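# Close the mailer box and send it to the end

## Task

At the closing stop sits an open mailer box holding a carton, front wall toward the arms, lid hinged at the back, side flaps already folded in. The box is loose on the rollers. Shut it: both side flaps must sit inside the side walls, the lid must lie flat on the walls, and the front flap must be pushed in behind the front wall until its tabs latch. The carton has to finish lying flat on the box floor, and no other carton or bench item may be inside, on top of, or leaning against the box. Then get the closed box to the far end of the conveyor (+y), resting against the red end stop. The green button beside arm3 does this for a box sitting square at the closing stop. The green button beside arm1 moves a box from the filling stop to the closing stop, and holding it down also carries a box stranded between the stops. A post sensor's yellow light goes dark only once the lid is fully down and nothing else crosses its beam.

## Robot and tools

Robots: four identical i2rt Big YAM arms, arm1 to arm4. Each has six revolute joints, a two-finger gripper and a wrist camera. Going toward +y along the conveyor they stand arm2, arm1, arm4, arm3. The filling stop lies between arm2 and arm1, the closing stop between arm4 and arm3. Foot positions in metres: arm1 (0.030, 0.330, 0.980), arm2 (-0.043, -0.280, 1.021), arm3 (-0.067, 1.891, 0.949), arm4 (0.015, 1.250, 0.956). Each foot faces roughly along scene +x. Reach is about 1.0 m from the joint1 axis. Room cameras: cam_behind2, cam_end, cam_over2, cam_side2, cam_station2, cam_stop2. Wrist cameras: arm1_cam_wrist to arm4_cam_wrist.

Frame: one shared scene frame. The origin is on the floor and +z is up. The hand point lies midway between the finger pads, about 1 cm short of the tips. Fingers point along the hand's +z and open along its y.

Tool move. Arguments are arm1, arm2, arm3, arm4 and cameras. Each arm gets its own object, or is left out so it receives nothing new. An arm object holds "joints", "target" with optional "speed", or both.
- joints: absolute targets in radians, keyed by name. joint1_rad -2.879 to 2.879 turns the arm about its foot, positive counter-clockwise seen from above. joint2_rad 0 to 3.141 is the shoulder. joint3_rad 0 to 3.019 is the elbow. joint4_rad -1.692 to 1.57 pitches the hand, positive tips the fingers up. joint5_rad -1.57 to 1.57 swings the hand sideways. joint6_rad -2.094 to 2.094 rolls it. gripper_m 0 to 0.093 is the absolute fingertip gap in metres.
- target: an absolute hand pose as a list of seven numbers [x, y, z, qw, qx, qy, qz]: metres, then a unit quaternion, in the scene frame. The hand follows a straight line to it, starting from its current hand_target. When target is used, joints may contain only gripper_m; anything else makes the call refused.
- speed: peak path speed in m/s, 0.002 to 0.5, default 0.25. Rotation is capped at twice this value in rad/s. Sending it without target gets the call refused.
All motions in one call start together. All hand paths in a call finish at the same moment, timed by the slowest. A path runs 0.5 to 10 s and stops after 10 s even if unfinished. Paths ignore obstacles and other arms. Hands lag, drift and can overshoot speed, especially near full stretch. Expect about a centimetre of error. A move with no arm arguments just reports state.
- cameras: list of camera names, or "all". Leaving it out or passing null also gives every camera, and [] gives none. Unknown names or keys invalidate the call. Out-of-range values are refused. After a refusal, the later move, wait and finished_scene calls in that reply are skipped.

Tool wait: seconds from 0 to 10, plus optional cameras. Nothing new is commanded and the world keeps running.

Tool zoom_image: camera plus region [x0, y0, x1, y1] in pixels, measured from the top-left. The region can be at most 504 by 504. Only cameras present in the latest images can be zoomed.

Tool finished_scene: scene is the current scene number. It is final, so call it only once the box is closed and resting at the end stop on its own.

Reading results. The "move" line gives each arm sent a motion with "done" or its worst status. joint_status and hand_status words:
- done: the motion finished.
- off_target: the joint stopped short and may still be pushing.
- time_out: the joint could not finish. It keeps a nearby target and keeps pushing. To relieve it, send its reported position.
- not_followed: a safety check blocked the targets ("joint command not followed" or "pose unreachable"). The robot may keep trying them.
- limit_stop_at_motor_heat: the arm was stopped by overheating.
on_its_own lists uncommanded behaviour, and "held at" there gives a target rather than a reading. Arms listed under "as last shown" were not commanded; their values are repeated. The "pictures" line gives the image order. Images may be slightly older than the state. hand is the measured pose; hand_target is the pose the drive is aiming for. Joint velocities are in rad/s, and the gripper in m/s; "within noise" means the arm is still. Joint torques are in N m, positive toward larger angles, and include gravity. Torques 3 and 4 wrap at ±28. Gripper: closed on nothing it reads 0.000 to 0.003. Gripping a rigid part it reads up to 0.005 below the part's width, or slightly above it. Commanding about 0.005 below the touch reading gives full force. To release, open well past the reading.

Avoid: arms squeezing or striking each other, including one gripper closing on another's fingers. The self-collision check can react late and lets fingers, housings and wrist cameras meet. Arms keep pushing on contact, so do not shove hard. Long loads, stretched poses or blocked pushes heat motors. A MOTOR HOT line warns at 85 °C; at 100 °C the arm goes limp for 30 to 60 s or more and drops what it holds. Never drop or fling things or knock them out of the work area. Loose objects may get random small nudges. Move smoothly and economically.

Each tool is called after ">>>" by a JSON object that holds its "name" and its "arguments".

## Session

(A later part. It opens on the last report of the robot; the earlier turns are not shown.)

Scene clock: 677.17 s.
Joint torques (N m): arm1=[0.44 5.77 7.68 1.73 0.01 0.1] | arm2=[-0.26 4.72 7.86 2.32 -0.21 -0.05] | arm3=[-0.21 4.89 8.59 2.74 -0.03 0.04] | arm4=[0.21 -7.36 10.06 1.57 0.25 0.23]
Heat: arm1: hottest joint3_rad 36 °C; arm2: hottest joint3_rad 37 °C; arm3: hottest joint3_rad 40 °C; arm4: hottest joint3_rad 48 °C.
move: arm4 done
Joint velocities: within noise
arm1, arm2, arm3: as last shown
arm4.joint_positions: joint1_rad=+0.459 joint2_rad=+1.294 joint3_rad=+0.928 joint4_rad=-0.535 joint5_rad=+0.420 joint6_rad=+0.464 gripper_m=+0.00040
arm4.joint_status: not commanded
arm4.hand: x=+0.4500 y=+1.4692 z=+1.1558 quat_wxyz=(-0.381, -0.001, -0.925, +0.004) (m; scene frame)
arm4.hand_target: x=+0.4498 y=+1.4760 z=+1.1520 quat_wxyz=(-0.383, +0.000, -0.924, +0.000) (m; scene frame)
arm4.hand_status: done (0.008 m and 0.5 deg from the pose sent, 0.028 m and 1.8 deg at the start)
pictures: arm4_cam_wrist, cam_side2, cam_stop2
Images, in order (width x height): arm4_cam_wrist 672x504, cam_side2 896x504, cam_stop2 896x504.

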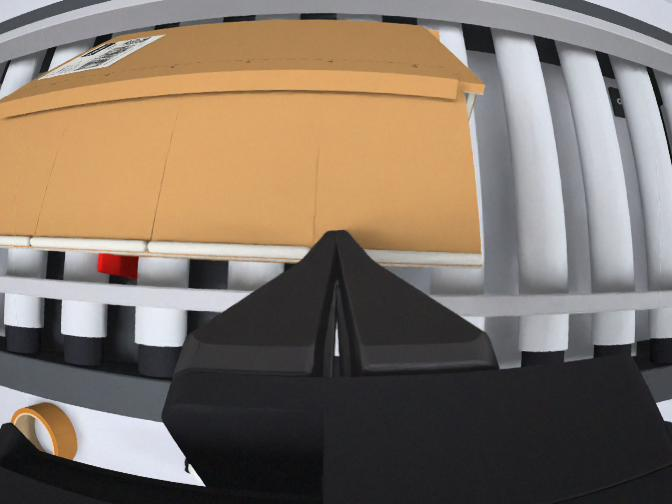

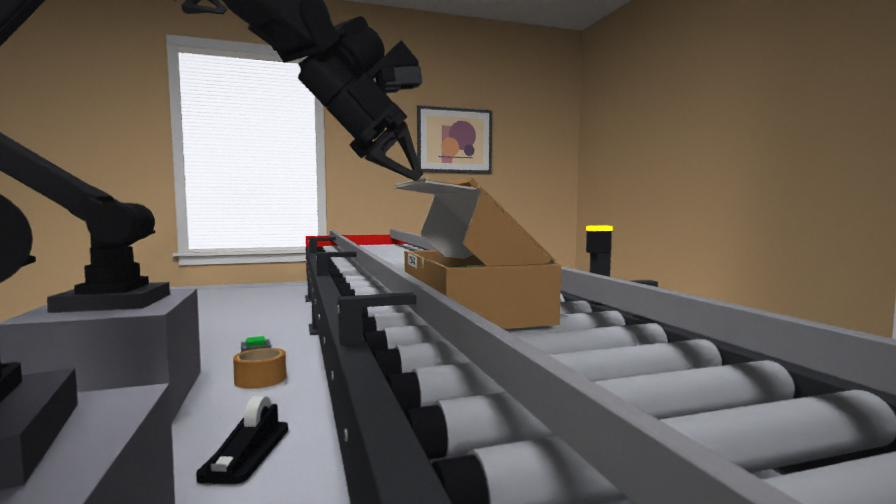

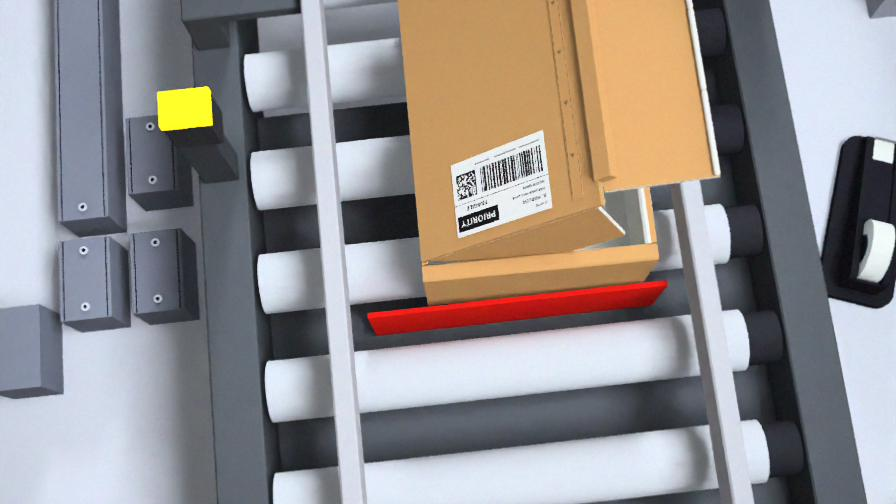

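>>> {"name": "move", "arguments": {"arm4": {"target": [0.44, 1.537, 1.178, 0.3827, 0.0, 0.9239, 0.0], "speed": 0.2}, "cameras": []}}

>>> {"name": "move", "arguments": {"arm4": {"target": [0.456, 1.537, 1.125, 0.3827, 0.0, 0.9239, 0.0], "speed": 0.12}, "cameras": ["arm4_cam_wrist", "cam_side2", "cam_stop2", "cam_over2"]}}

Scene clock: 860.53 s.
Joint torques (N m): arm1=[0.21 5.77 7.72 1.77 0.03 0.1] | arm2=[-0.32 4.78 7.87 2.33 -0.21 -0.05] | arm3=[-0.32 4.72 8.61 2.67 -0.01 0.04] | arm4=[-0.09 -8.23 15.27 0.59 0.33 0.25]
Heat: arm1: hottest joint3_rad 37 °C; arm2: hottest joint3_rad 37 °C; arm3: hottest joint3_rad 41 °C; arm4: hottest joint3_rad 44 °C.
move: arm4 off_target
Joint velocities: within noise
arm1, arm2, arm3: as last shown
arm4.joint_positions: joint1_rad=+0.595 joint2_rad=+1.356 joint3_rad=+1.004 joint4_rad=-0.639 joint5_rad=+0.499 joint6_rad=+0.580 gripper_m=+0.00040
arm4.joint_status: not commanded
arm4.hand: x=+0.4286 y=+1.5214 z=+1.1559 quat_wxyz=(-0.369, +0.006, -0.929, +0.014) (m; scene frame)
arm4.hand_target: x=+0.4388 y=+1.5362 z=+1.1782 quat_wxyz=(-0.383, +0.000, -0.924, +0.000) (m; scene frame)
arm4.hand_status: off_target (0.029 m and 2.5 deg from the pose sent, 0.072 m and 0.5 deg at the start)
pictures: none
No camera images: "cameras" was empty.

Scene clock: 861.77 s.
Joint torques (N m): arm1=[0.32 5.71 7.72 1.74 0.04 0.11] | arm2=[-0.32 4.72 7.87 2.32 -0.21 -0.05] | arm3=[-0.21 4.84 8.58 2.77 -0.01 0.05] | arm4=[-1.85 -9.41 9.81 1.46 0.09 0.06]
Heat: arm1: hottest joint3_rad 37 °C; arm2: hottest joint3_rad 37 °C; arm3: hottest joint3_rad 41 °C; arm4: hottest joint3_rad 44 °C.
move: arm4 done
Joint velocities: within noise
arm1, arm2, arm3: as last shown
arm4.joint_positions: joint1_rad=+0.592 joint2_rad=+1.444 joint3_rad=+0.999 joint4_rad=-0.501 joint5_rad=+0.491 joint6_rad=+0.577 gripper_m=+0.00040
arm4.joint_status: not commanded
arm4.hand: x=+0.4496 y=+1.5408 z=+1.1275 quat_wxyz=(-0.381, +0.003, -0.925, -0.001) (m; scene frame)
arm4.hand_target: x=+0.4559 y=+1.5369 z=+1.1251 quat_wxyz=(-0.383, +0.000, -0.924, +0.000) (m; scene frame)
arm4.hand_status: done (0.008 m and 0.4 deg from the pose sent, 0.044 m and 2.5 deg at the start)
pictures: arm4_cam_wrist, cam_over2, cam_side2, cam_stop2
Images, in order (width x height): arm4_cam_wrist 672x504, cam_over2 896x504, cam_side2 896x504, cam_stop2 896x504.

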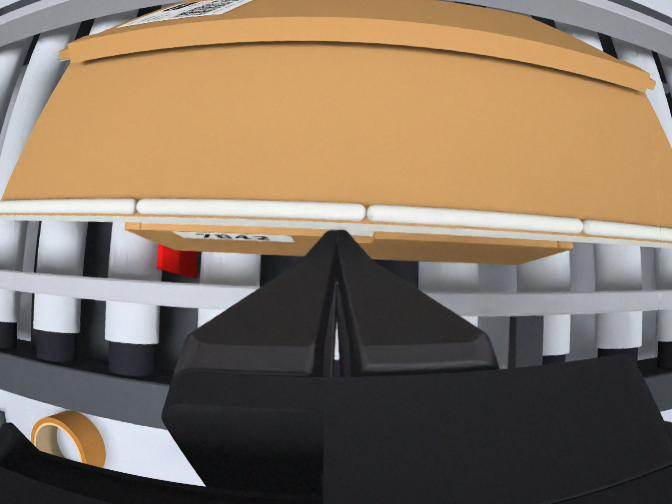

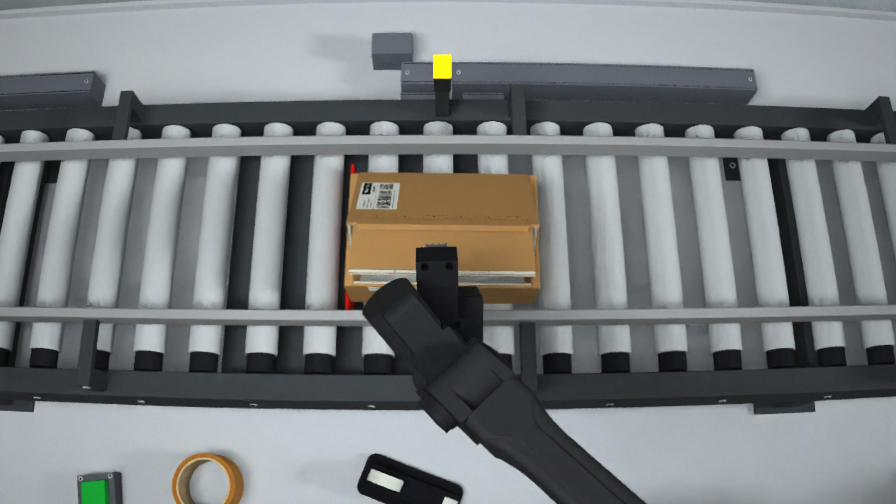

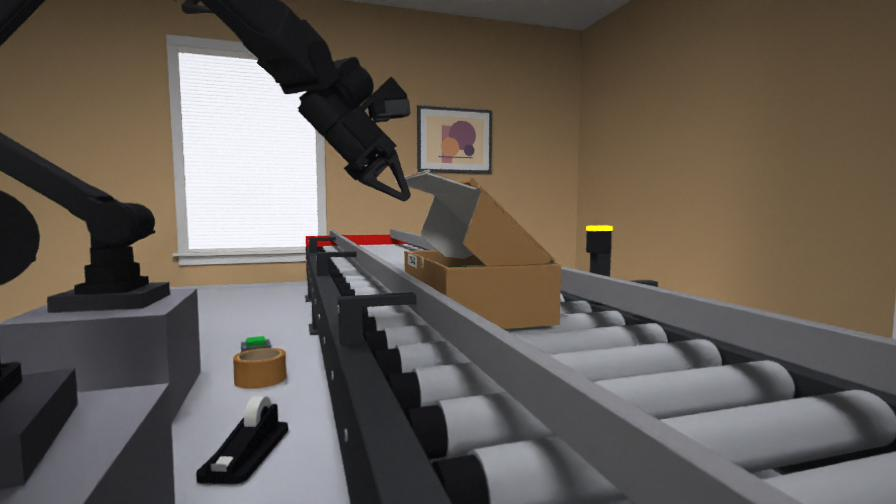

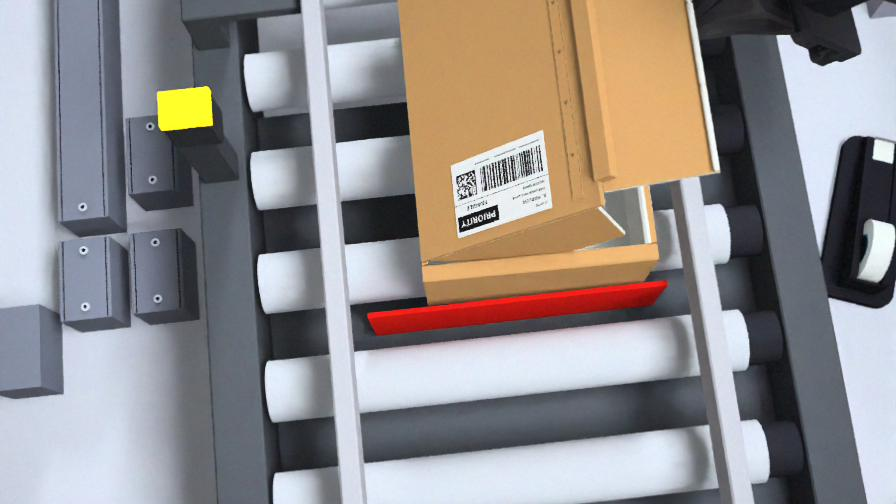

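>>> {"name": "move", "arguments": {"arm4": {"target": [0.42, 1.53, 1.215, 0.3827, 0.0, 0.9239, 0.0], "speed": 0.2, "joints": {"gripper_m": 0.05}}, "cameras": []}}

>>> {"name": "move", "arguments": {"arm4": {"target": [0.47, 1.52, 1.205, 0.3827, 0.0, 0.9239, 0.0], "speed": 0.2}, "cameras": ["arm4_cam_wrist", "cam_side2"]}}

Scene clock: 917.67 s.
Joint torques (N m): arm1=[0.15 5.66 7.79 1.73 0.05 0.1] | arm2=[-0.26 4.78 7.88 2.32 -0.21 -0.05] | arm3=[-0.26 4.78 8.57 2.73 -0.02 0.05] | arm4=[0.21 -8.23 15.27 0.55 0.34 0.25]
Heat: arm1: hottest joint3_rad 37 °C; arm2: hottest joint3_rad 37 °C; arm3: hottest joint3_rad 42 °C; arm4: hottest joint3_rad 41 °C.
move: arm4 off_target
Joint velocities: within noise
arm1, arm2, arm3: as last shown
arm4.joint_positions: joint1_rad=+0.611 joint2_rad=+1.291 joint3_rad=+1.039 joint4_rad=-0.754 joint5_rad=+0.511 joint6_rad=+0.600 gripper_m=+0.04993
arm4.joint_status: all done
arm4.hand: x=+0.4129 y=+1.5149 z=+1.1890 quat_wxyz=(-0.366, +0.005, -0.930, +0.018) (m; scene frame)
arm4.hand_target: x=+0.4190 y=+1.5291 z=+1.2149 quat_wxyz=(-0.383, +0.000, -0.924, +0.000) (m; scene frame)
arm4.hand_status: off_target (0.031 m and 2.9 deg from the pose sent, 0.093 m and 0.4 deg at the start)
pictures: none
No camera images: "cameras" was empty.

Scene clock: 918.93 s.
Joint torques (N m): arm1=[0.03 5.6 7.71 1.8 0.03 0.1] | arm2=[-0.32 4.72 7.87 2.33 -0.21 -0.05] | arm3=[-0.21 4.89 8.59 2.73 0 0.04] | arm4=[-1.38 -8.64 15.72 1.42 0.07 0.08]
Heat: arm1: hottest joint3_rad 37 °C; arm2: hottest joint3_rad 37 °C; arm3: hottest joint3_rad 42 °C; arm4: hottest joint3_rad 42 °C.
move: arm4 off_target
Joint velocities: within noise
arm1, arm2, arm3: as last shown
arm4.joint_positions: joint1_rad=+0.535 joint2_rad=+1.362 joint3_rad=+1.076 joint4_rad=-0.698 joint5_rad=+0.461 joint6_rad=+0.531 gripper_m=+0.04993
arm4.joint_status: not commanded
arm4.hand: x=+0.4504 y=+1.5091 z=+1.1780 quat_wxyz=(-0.360, +0.007, -0.933, +0.017) (m; scene frame)
arm4.hand_target: x=+0.4682 y=+1.5187 z=+1.2054 quat_wxyz=(-0.383, +0.000, -0.924, +0.000) (m; scene frame)
arm4.hand_status: off_target (0.035 m and 3.5 deg from the pose sent, 0.060 m and 2.9 deg at the start)
pictures: arm4_cam_wrist, cam_side2
Images, in order (width x height): arm4_cam_wrist 672x504, cam_side2 896x504.

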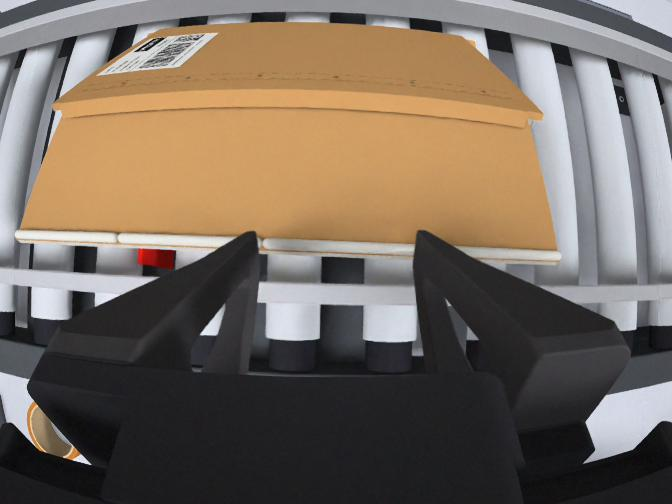

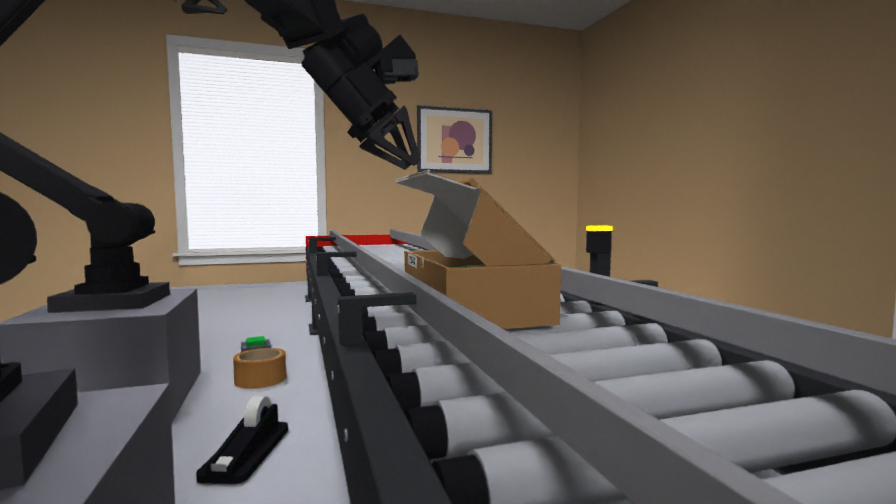

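>>> {"name": "move", "arguments": {"arm4": {"target": [0.486, 1.52, 1.205, 0.3827, 0.0, 0.9239, 0.0], "speed": 0.15}, "cameras": []}}

>>> {"name": "move", "arguments": {"arm4": {"target": [0.466, 1.518, 1.135, 0.3827, 0.0, 0.9239, 0.0], "speed": 0.12}, "cameras": ["arm4_cam_wrist", "cam_side2", "cam_stop2"]}}

Scene clock: 930.50 s.
Joint torques (N m): arm1=[0.15 5.71 7.72 1.74 0.02 0.11] | arm2=[-0.26 4.72 7.87 2.32 -0.21 -0.05] | arm3=[-0.26 4.78 8.54 2.7 -0.01 0.03] | arm4=[-1.67 -8.94 15.87 1.43 0.06 0.07]
Heat: arm1: hottest joint3_rad 37 °C; arm2: hottest joint3_rad 38 °C; arm3: hottest joint3_rad 42 °C; arm4: hottest joint3_rad 43 °C.
move: arm4 off_target
Joint velocities: within noise
arm1.joint_positions: joint1_rad=+0.141 joint2_rad=+0.424 joint3_rad=+1.369 joint4_rad=-1.152 joint5_rad=+0.141 joint6_rad=-0.395 gripper_m=+0.09396
arm1.joint_status: not commanded
arm1.hand: x=+0.1935 y=+0.3358 z=+1.5886 quat_wxyz=(-0.626, +0.190, -0.749, +0.104) (m; scene frame)
arm1.hand_target: x=+0.1892 y=+0.3347 z=+1.5990 quat_wxyz=(-0.636, +0.187, -0.742, +0.104) (m; scene frame)
arm1.hand_status: not commanded
arm2.joint_positions: joint1_rad=+0.016 joint2_rad=+0.445 joint3_rad=+1.415 joint4_rad=-1.206 joint5_rad=-0.131 joint6_rad=-0.177 gripper_m=+0.09396
arm2.joint_status: not commanded
arm2.hand: x=+0.1259 y=-0.2820 z=+1.6325 quat_wxyz=(-0.616, +0.065, -0.785, +0.032) (m; scene frame)
arm2.hand_target: x=+0.1212 y=-0.2816 z=+1.6411 quat_wxyz=(-0.624, +0.065, -0.778, +0.034) (m; scene frame)
arm2.hand_status: not commanded
arm3.joint_positions: joint1_rad=-0.048 joint2_rad=+0.615 joint3_rad=+1.432 joint4_rad=-1.313 joint5_rad=+0.134 joint6_rad=-0.424 gripper_m=+0.09396
arm3.joint_status: not commanded
arm3.hand: x=+0.1569 y=+1.8419 z=+1.5155 quat_wxyz=(-0.475, +0.094, -0.852, +0.198) (m; scene frame)
arm3.hand_target: x=+0.1536 y=+1.8424 z=+1.5265 quat_wxyz=(-0.486, +0.092, -0.846, +0.201) (m; scene frame)
arm3.hand_status: not commanded
arm4.joint_positions: joint1_rad=+0.517 joint2_rad=+1.392 joint3_rad=+1.105 joint4_rad=-0.687 joint5_rad=+0.448 joint6_rad=+0.511 gripper_m=+0.04993
arm4.joint_status: not commanded
arm4.hand: x=+0.4644 y=+1.5111 z=+1.1781 quat_wxyz=(-0.360, +0.008, -0.933, +0.016) (m; scene frame)
arm4.hand_target: x=+0.4842 y=+1.5187 z=+1.2053 quat_wxyz=(-0.383, +0.000, -0.924, +0.000) (m; scene frame)
arm4.hand_status: off_target (0.036 m and 3.5 deg from the pose sent, 0.046 m and 3.5 deg at the start)
pictures: none
No camera images: "cameras" was empty.

Scene clock: 931.87 s.
Joint torques (N m): arm1=[0.21 5.48 7.69 1.78 0.01 0.1] | arm2=[-0.32 4.72 7.86 2.32 -0.21 -0.05] | arm3=[-0.15 4.95 8.62 2.71 -0.01 0.04] | arm4=[0.15 -9.23 9.89 1.48 0.27 0.23]
Heat: arm1: hottest joint3_rad 37 °C; arm2: hottest joint3_rad 38 °C; arm3: hottest joint3_rad 42 °C; arm4: hottest joint3_rad 43 °C.
move: arm4 done
Joint velocities: within noise
arm1, arm2, arm3: as last shown
arm4.joint_positions: joint1_rad=+0.517 joint2_rad=+1.419 joint3_rad=+0.999 joint4_rad=-0.506 joint5_rad=+0.456 joint6_rad=+0.514 gripper_m=+0.04993
arm4.joint_status: not commanded
arm4.hand: x=+0.4668 y=+1.5111 z=+1.1373 quat_wxyz=(-0.380, +0.000, -0.925, +0.005) (m; scene frame)
arm4.hand_target: x=+0.4659 y=+1.5179 z=+1.1351 quat_wxyz=(-0.383, +0.000, -0.924, +0.000) (m; scene frame)
arm4.hand_status: done (0.007 m and 0.6 deg from the pose sent, 0.044 m and 3.4 deg at the start)
pictures: arm4_cam_wrist, cam_side2, cam_stop2
Images, in order (width x height): arm4_cam_wrist 672x504, cam_side2 896x504, cam_stop2 896x504.

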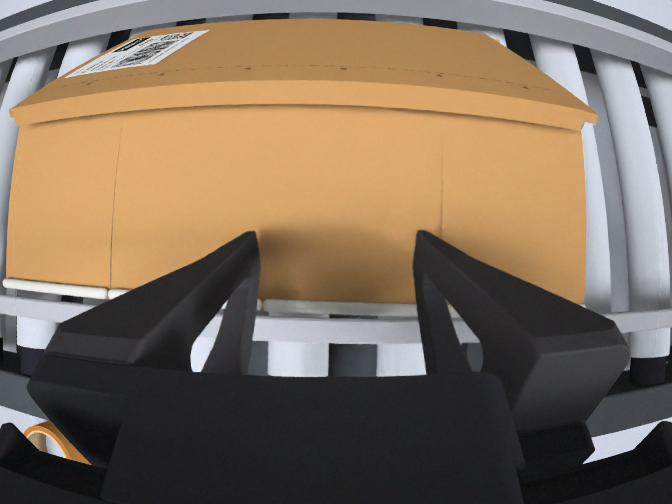

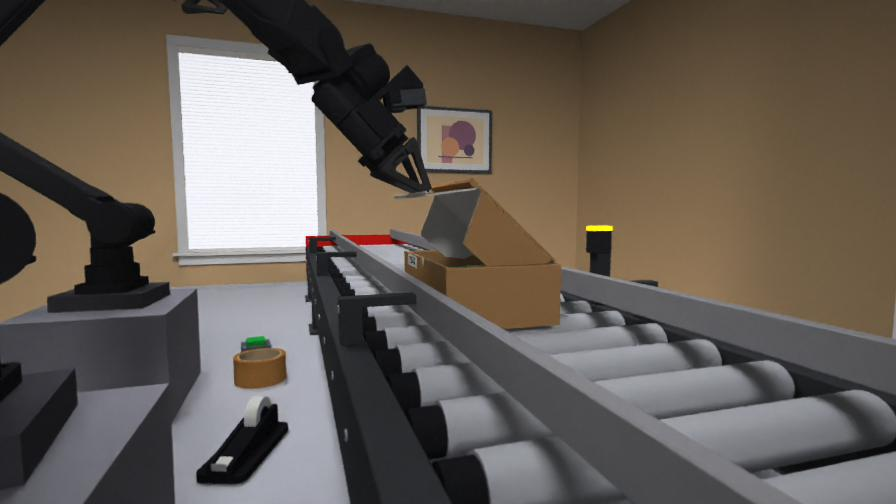

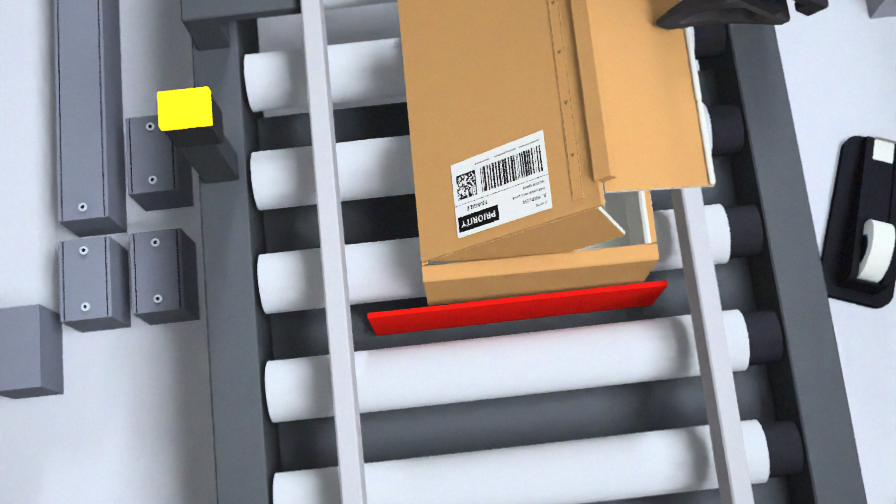

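>>> {"name": "move", "arguments": {"arm4": {"target": [0.47, 1.518, 1.111, 0.3827, 0.0, 0.9239, 0.0], "speed": 0.12}, "cameras": []}}

>>> {"name": "move", "arguments": {"arm4": {"target": [0.485, 1.518, 1.098, 0.3827, 0.0, 0.9239, 0.0], "speed": 0.12}, "cameras": ["arm4_cam_wrist", "cam_side2", "cam_stop2"]}}

Scene clock: 943.40 s.
Joint torques (N m): arm1=[0.32 5.66 7.68 1.69 0.05 0.11] | arm2=[-0.32 4.72 7.86 2.32 -0.21 -0.05] | arm3=[-0.32 4.95 8.61 2.7 0 0.04] | arm4=[-0.26 -9.23 9.52 1.55 0.13 0.18]
Heat: arm1: hottest joint3_rad 37 °C; arm2: hottest joint3_rad 38 °C; arm3: hottest joint3_rad 42 °C; arm4: hottest joint3_rad 43 °C.
move: arm4 done
Joint velocities: within noise
arm1, arm2, arm3: as last shown
arm4.joint_positions: joint1_rad=+0.517 joint2_rad=+1.453 joint3_rad=+0.969 joint4_rad=-0.436 joint5_rad=+0.456 joint6_rad=+0.514 gripper_m=+0.04993
arm4.joint_status: not commanded
arm4.hand: x=+0.4698 y=+1.5134 z=+1.1159 quat_wxyz=(-0.382, -0.001, -0.924, +0.003) (m; scene frame)
arm4.hand_target: x=+0.4699 y=+1.5179 z=+1.1111 quat_wxyz=(-0.383, +0.000, -0.924, +0.000) (m; scene frame)
arm4.hand_status: done (0.007 m and 0.4 deg from the pose sent, 0.027 m and 0.6 deg at the start)
pictures: none
No camera images: "cameras" was empty.

Scene clock: 944.40 s.
Joint torques (N m): arm1=[0.09 5.54 7.69 1.74 0.03 0.09] | arm2=[-0.26 4.66 7.88 2.32 -0.21 -0.05] | arm3=[-0.15 4.72 8.64 2.74 -0.02 0.06] | arm4=[-1.85 -9.64 10.28 1.54 0.03 0.05]
Heat: arm1: hottest joint3_rad 37 °C; arm2: hottest joint3_rad 38 °C; arm3: hottest joint3_rad 42 °C; arm4: hottest joint3_rad 43 °C.
move: arm4 done
Joint velocities: within noise
arm1, arm2, arm3: as last shown
arm4.joint_positions: joint1_rad=+0.517 joint2_rad=+1.499 joint3_rad=+0.969 joint4_rad=-0.393 joint5_rad=+0.446 joint6_rad=+0.510 gripper_m=+0.04993
arm4.joint_status: not commanded
arm4.hand: x=+0.4761 y=+1.5202 z=+1.0980 quat_wxyz=(-0.379, +0.003, -0.925, +0.001) (m; scene frame)
arm4.hand_target: x=+0.4849 y=+1.5178 z=+1.0982 quat_wxyz=(-0.383, +0.000, -0.924, +0.000) (m; scene frame)
arm4.hand_status: done (0.009 m and 0.6 deg from the pose sent, 0.024 m and 0.4 deg at the start)
pictures: arm4_cam_wrist, cam_side2, cam_stop2
Images, in order (width x height): arm4_cam_wrist 672x504, cam_side2 896x504, cam_stop2 896x504.

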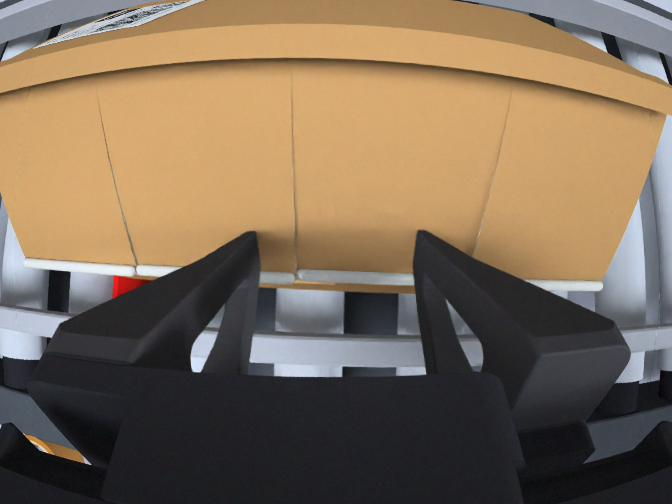

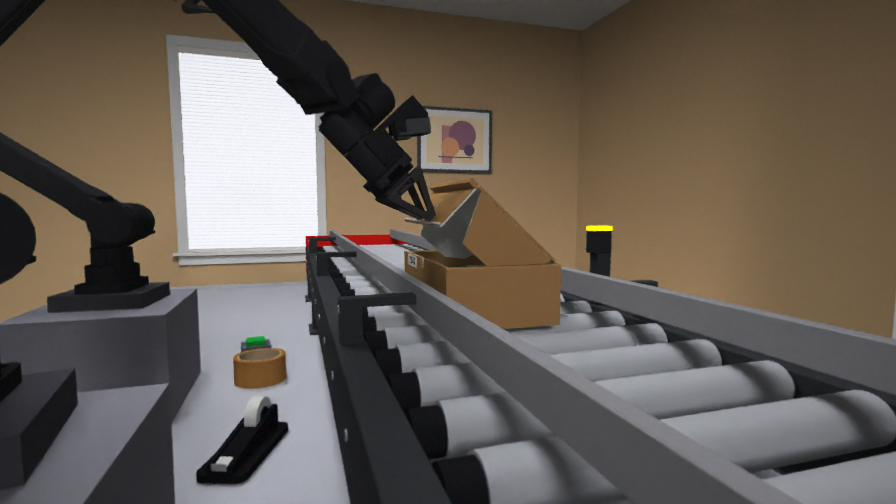

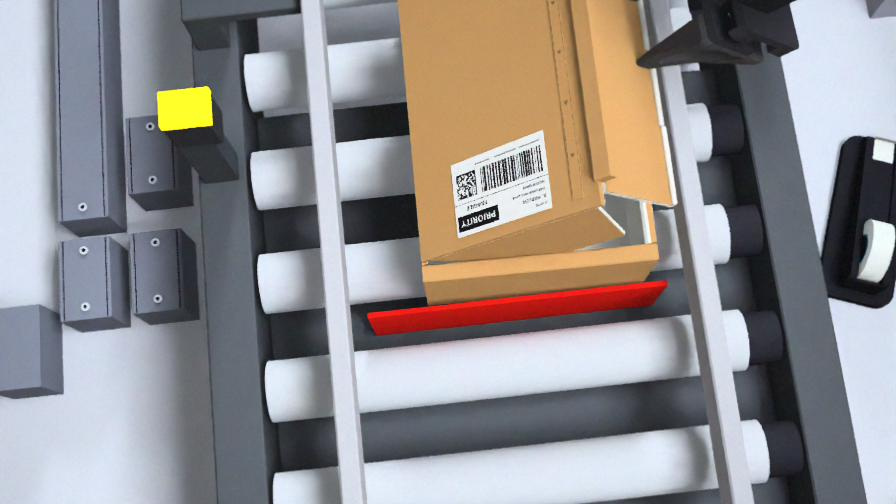

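>>> {"name": "move", "arguments": {"arm4": {"target": [0.503, 1.515, 1.09, 0.3827, 0.0, 0.9239, 0.0], "speed": 0.12}, "cameras": []}}

>>> {"name": "move", "arguments": {"arm4": {"target": [0.52, 1.515, 1.088, 0.3827, 0.0, 0.9239, 0.0], "speed": 0.12}, "cameras": ["arm4_cam_wrist", "cam_side2", "cam_stop2", "arm3_cam_wrist"]}}

Scene clock: 953.10 s.
Joint torques (N m): arm1=[0.38 5.71 7.79 1.7 0.05 0.1] | arm2=[-0.32 4.72 7.87 2.33 -0.2 -0.05] | arm3=[-0.21 4.89 8.61 2.78 -0.01 0.05] | arm4=[-1.79 -10.05 11.92 1.54 0.04 0.04]
Heat: arm1: hottest joint3_rad 37 °C; arm2: hottest joint3_rad 38 °C; arm3: hottest joint3_rad 42 °C; arm4: hottest joint3_rad 43 °C.
move: arm4 off_target
Joint velocities: within noise
arm1, arm2, arm3: as last shown
arm4.joint_positions: joint1_rad=+0.488 joint2_rad=+1.540 joint3_rad=+0.969 joint4_rad=-0.363 joint5_rad=+0.428 joint6_rad=+0.485 gripper_m=+0.04993
arm4.joint_status: not commanded
arm4.hand: x=+0.4873 y=+1.5126 z=+1.0805 quat_wxyz=(-0.371, +0.005, -0.929, +0.006) (m; scene frame)
arm4.hand_target: x=+0.5025 y=+1.5146 z=+1.0902 quat_wxyz=(-0.383, +0.000, -0.924, +0.000) (m; scene frame)
arm4.hand_status: off_target (0.018 m and 1.7 deg from the pose sent, 0.029 m and 0.6 deg at the start)
pictures: none
No camera images: "cameras" was empty.

Scene clock: 954.07 s.
Joint torques (N m): arm1=[0.32 5.48 7.72 1.76 0.05 0.11] | arm2=[-0.32 4.72 7.88 2.29 -0.21 -0.05] | arm3=[-0.21 4.78 8.64 2.71 0 0.05] | arm4=[-1.85 -10.17 14.05 1.47 0.02 0.05]
Heat: arm1: hottest joint3_rad 37 °C; arm2: hottest joint3_rad 38 °C; arm3: hottest joint3_rad 42 °C; arm4: hottest joint3_rad 43 °C.
move: arm4 off_target
Joint velocities: within noise
arm1, arm2, arm3: as last shown
arm4.joint_positions: joint1_rad=+0.467 joint2_rad=+1.570 joint3_rad=+0.977 joint4_rad=-0.353 joint5_rad=+0.415 joint6_rad=+0.466 gripper_m=+0.04993
arm4.joint_status: not commanded
arm4.hand: x=+0.4953 y=+1.5072 z=+1.0690 quat_wxyz=(-0.363, +0.008, -0.932, +0.011) (m; scene frame)
arm4.hand_target: x=+0.5184 y=+1.5140 z=+1.0886 quat_wxyz=(-0.383, +0.000, -0.924, +0.000) (m; scene frame)
arm4.hand_status: off_target (0.032 m and 2.9 deg from the pose sent, 0.034 m and 1.7 deg at the start)
pictures: arm3_cam_wrist, arm4_cam_wrist, cam_side2, cam_stop2
Images, in order (width x height): arm3_cam_wrist 672x504, arm4_cam_wrist 672x504, cam_side2 896x504, cam_stop2 896x504.

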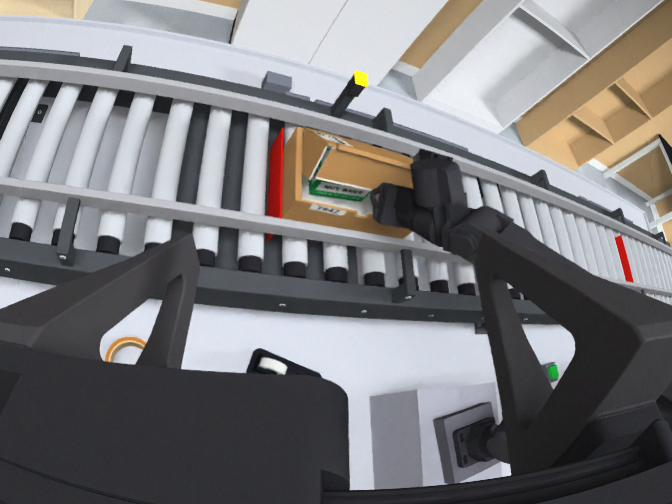

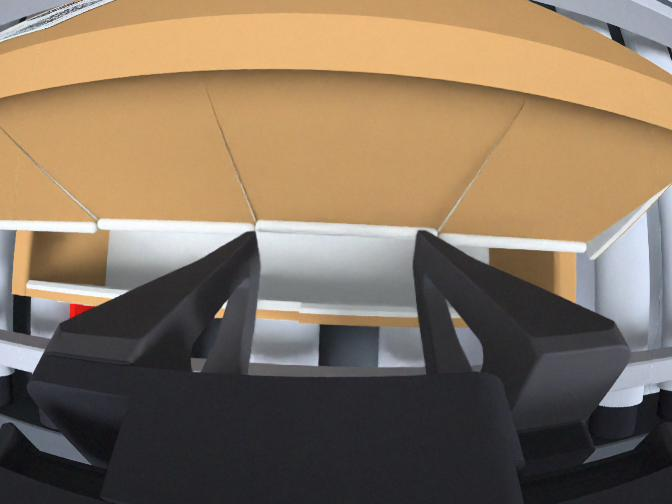

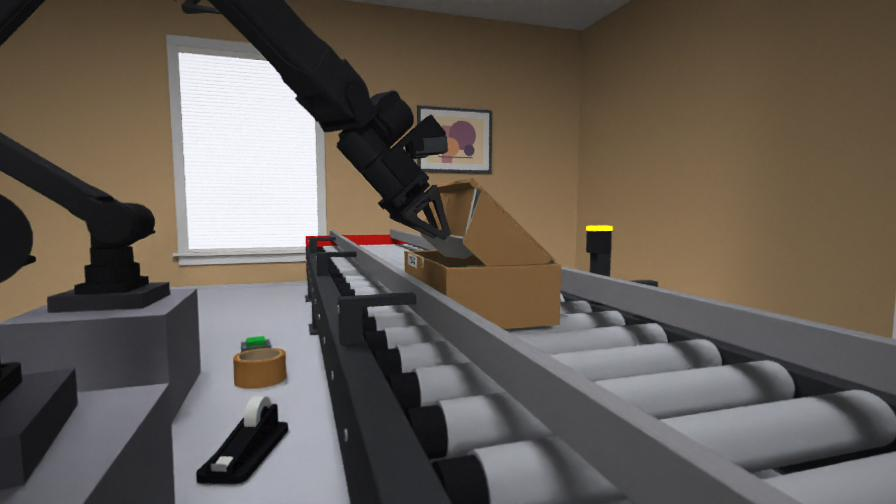

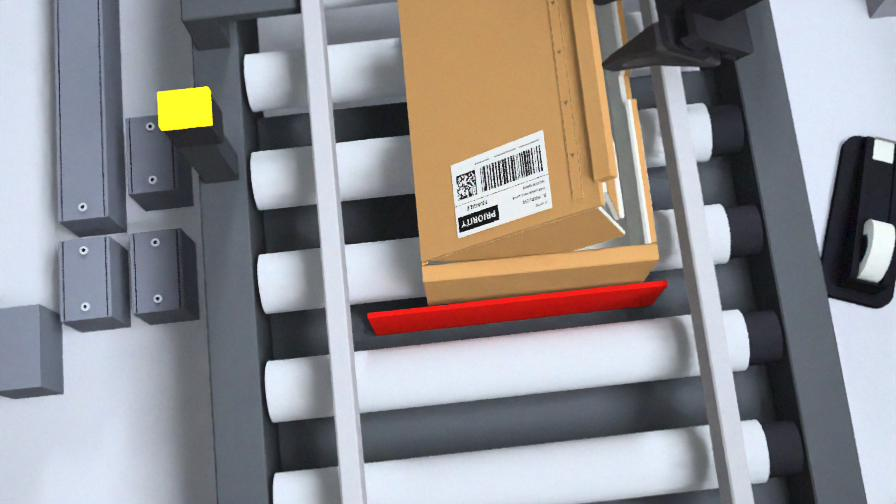

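>>> {"name": "move", "arguments": {"arm4": {"target": [0.521, 1.515, 1.122, 0.3827, 0.0, 0.9239, 0.0], "speed": 0.12}, "cameras": ["arm4_cam_wrist", "cam_side2", "cam_stop2"]}}

Scene clock: 976.17 s.
Joint torques (N m): arm1=[0.32 5.54 7.71 1.7 0.03 0.1] | arm2=[-0.26 4.78 7.87 2.3 -0.2 -0.05] | arm3=[0.03 5.01 8.64 2.7 0.01 0.04] | arm4=[-1.9 -12.22 14.65 0.66 0.06 0.06]
Heat: arm1: hottest joint3_rad 37 °C; arm2: hottest joint3_rad 38 °C; arm3: hottest joint3_rad 42 °C; arm4: hottest joint3_rad 44 °C.
move: arm4 off_target
Joint velocities: within noise
arm1, arm2, arm3: as last shown
arm4.joint_positions: joint1_rad=+0.467 joint2_rad=+1.552 joint3_rad=+1.023 joint4_rad=-0.425 joint5_rad=+0.414 joint6_rad=+0.465 gripper_m=+0.04993
arm4.joint_status: not commanded
arm4.hand: x=+0.4991 y=+1.5103 z=+1.0896 quat_wxyz=(-0.360, +0.009, -0.933, +0.013) (m; scene frame)
arm4.hand_target: x=+0.5193 y=+1.5139 z=+1.1224 quat_wxyz=(-0.383, +0.000, -0.924, +0.000) (m; scene frame)
arm4.hand_status: off_target (0.039 m and 3.4 deg from the pose sent, 0.059 m and 2.9 deg at the start)
pictures: arm4_cam_wrist, cam_side2, cam_stop2
Images, in order (width x height): arm4_cam_wrist 672x504, cam_side2 896x504, cam_stop2 896x504.

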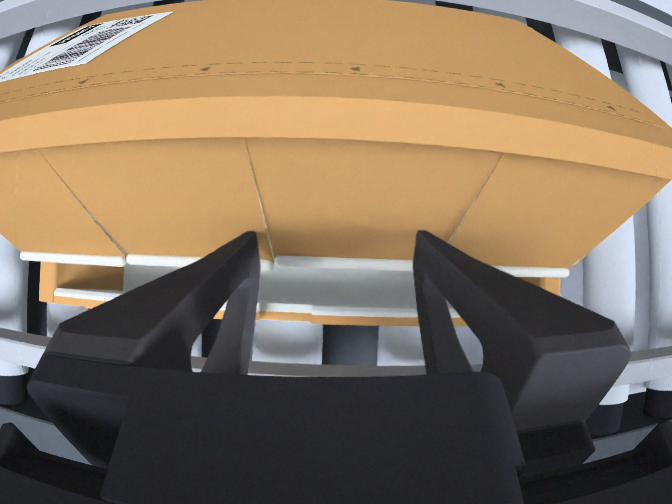

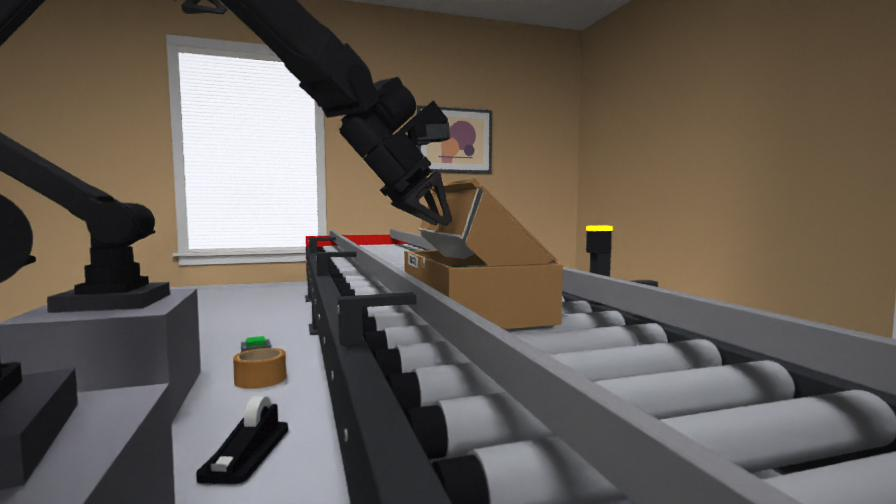

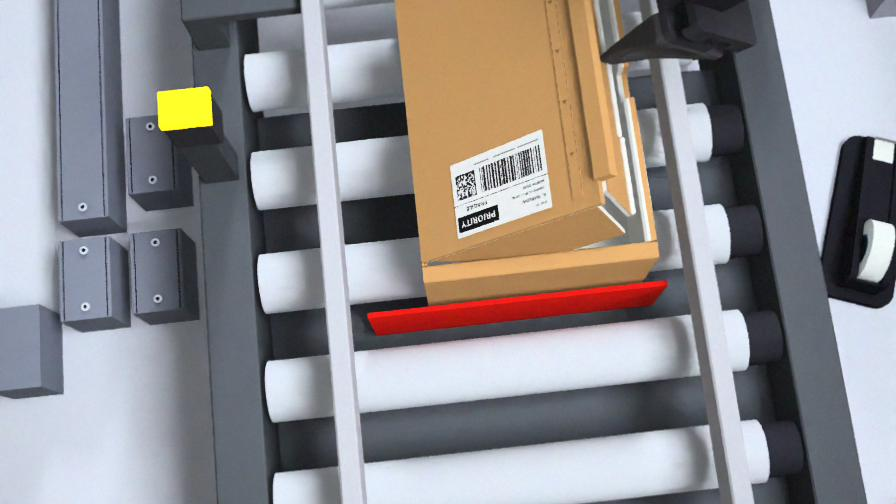

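>>> {"name": "move", "arguments": {"arm3": {"target": [0.51, 1.615, 1.28, 0.1273, 0.2188, 0.9669, -0.0288], "speed": 0.25, "joints": {"gripper_m": 0.0}}, "arm4": {"target": [0.535, 1.51, 1.122, 0.3827, 0.0, 0.9239, 0.0], "speed": 0.1}, "cameras": ["arm4_cam_wrist", "arm3_cam_wrist", "cam_side2", "cam_stop2", "cam_over2"]}}

Scene clock: 1043.70 s.
Joint torques (N m): arm1=[0.09 5.71 7.76 1.73 0.04 0.1] | arm2=[-0.32 4.78 7.87 2.3 -0.2 -0.06] | arm3=[-1.2 -14.45 12.37 0.99 -0.18 0.09] | arm4=[-2.02 -10.7 15.1 0.94 0.07 0.07]
Heat: arm1: hottest joint3_rad 37 °C; arm2: hottest joint3_rad 38 °C; arm3: hottest joint3_rad 43 °C; arm4: hottest joint3_rad 53 °C.
move: arm3 off_target; arm4 off_target
Joint velocities: within noise
arm1, arm2: as last shown
arm3.joint_positions: joint1_rad=-0.357 joint2_rad=+1.875 joint3_rad=+2.109 joint4_rad=-1.564 joint5_rad=-0.004 joint6_rad=-0.012 gripper_m=+0.00063
arm3.joint_status: all done
arm3.hand: x=+0.5044 y=+1.6257 z=+1.2713 quat_wxyz=(-0.118, -0.209, -0.970, +0.028) (m; scene frame)
arm3.hand_target: x=+0.5094 y=+1.6153 z=+1.2798 quat_wxyz=(-0.128, -0.219, -0.967, +0.029) (m; scene frame)
arm3.hand_status: off_target (0.015 m and 1.6 deg from the pose sent, 0.481 m and 59.1 deg at the start)
arm4.joint_positions: joint1_rad=+0.443 joint2_rad=+1.552 joint3_rad=+1.043 joint4_rad=-0.425 joint5_rad=+0.397 joint6_rad=+0.442 gripper_m=+0.04993
arm4.joint_status: not commanded
arm4.hand: x=+0.5105 y=+1.5051 z=+1.0983 quat_wxyz=(-0.364, +0.009, -0.932, +0.009) (m; scene frame)
arm4.hand_target: x=+0.5333 y=+1.5089 z=+1.1225 quat_wxyz=(-0.383, +0.000, -0.924, +0.000) (m; scene frame)
arm4.hand_status: off_target (0.034 m and 2.8 deg from the pose sent, 0.048 m and 3.4 deg at the start)
pictures: arm3_cam_wrist, arm4_cam_wrist, cam_over2, cam_side2, cam_stop2
Images, in order (width x height): arm3_cam_wrist 672x504, arm4_cam_wrist 672x504, cam_over2 896x504, cam_side2 896x504, cam_stop2 896x504.

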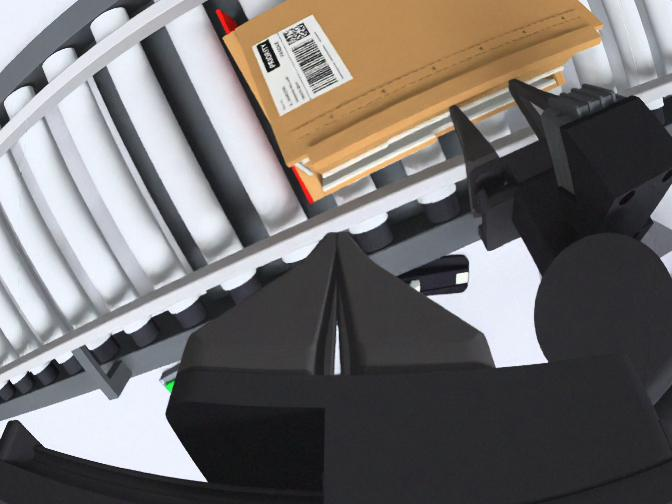

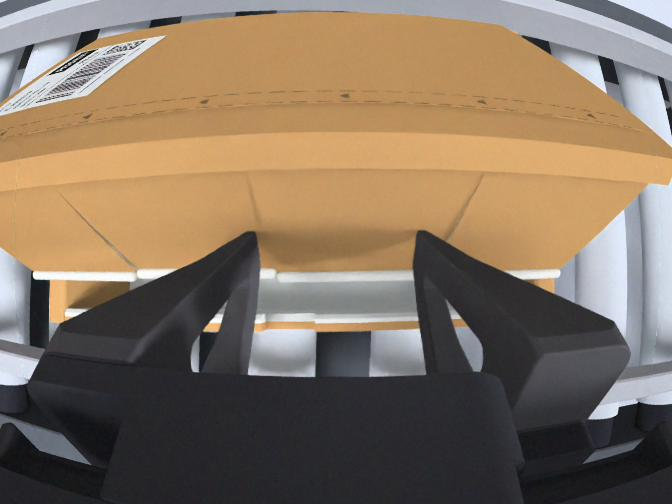

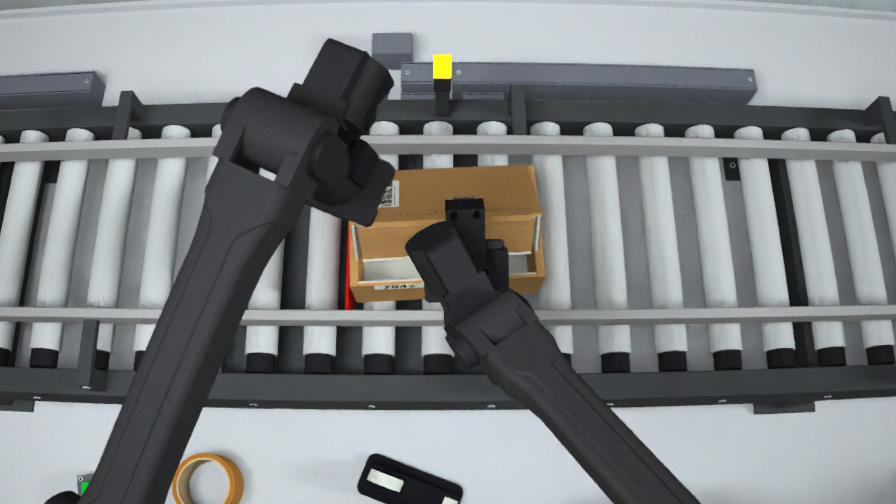

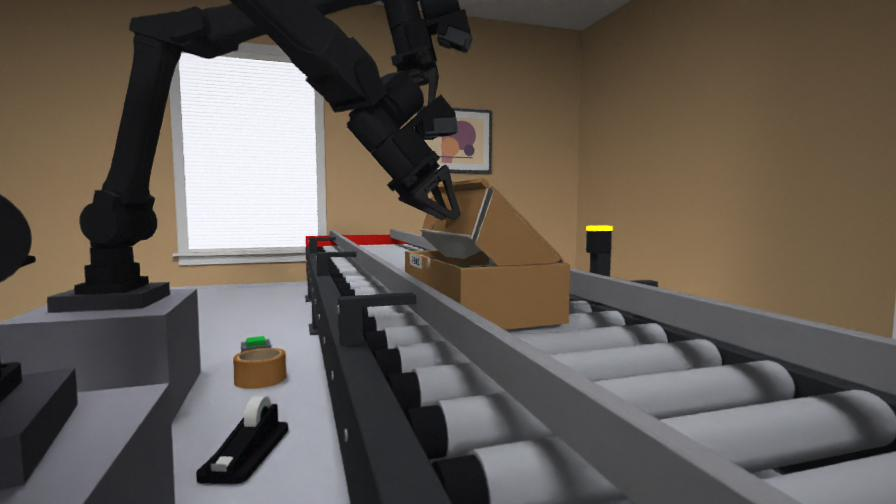

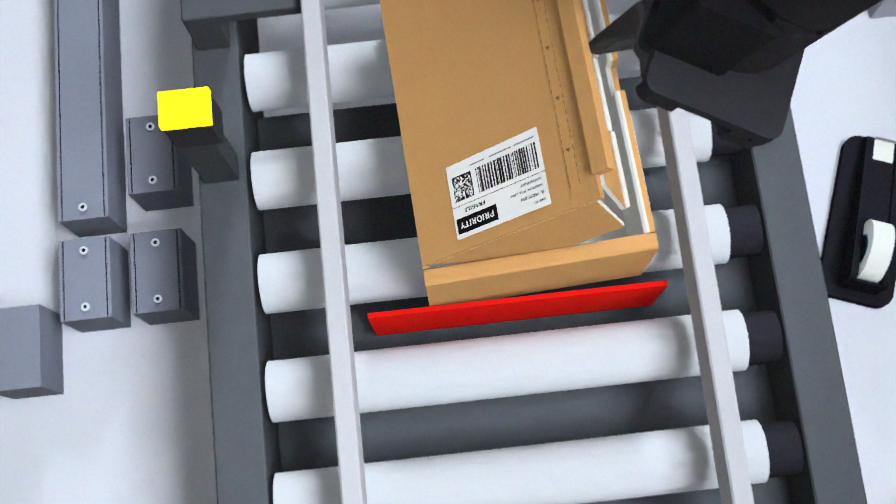

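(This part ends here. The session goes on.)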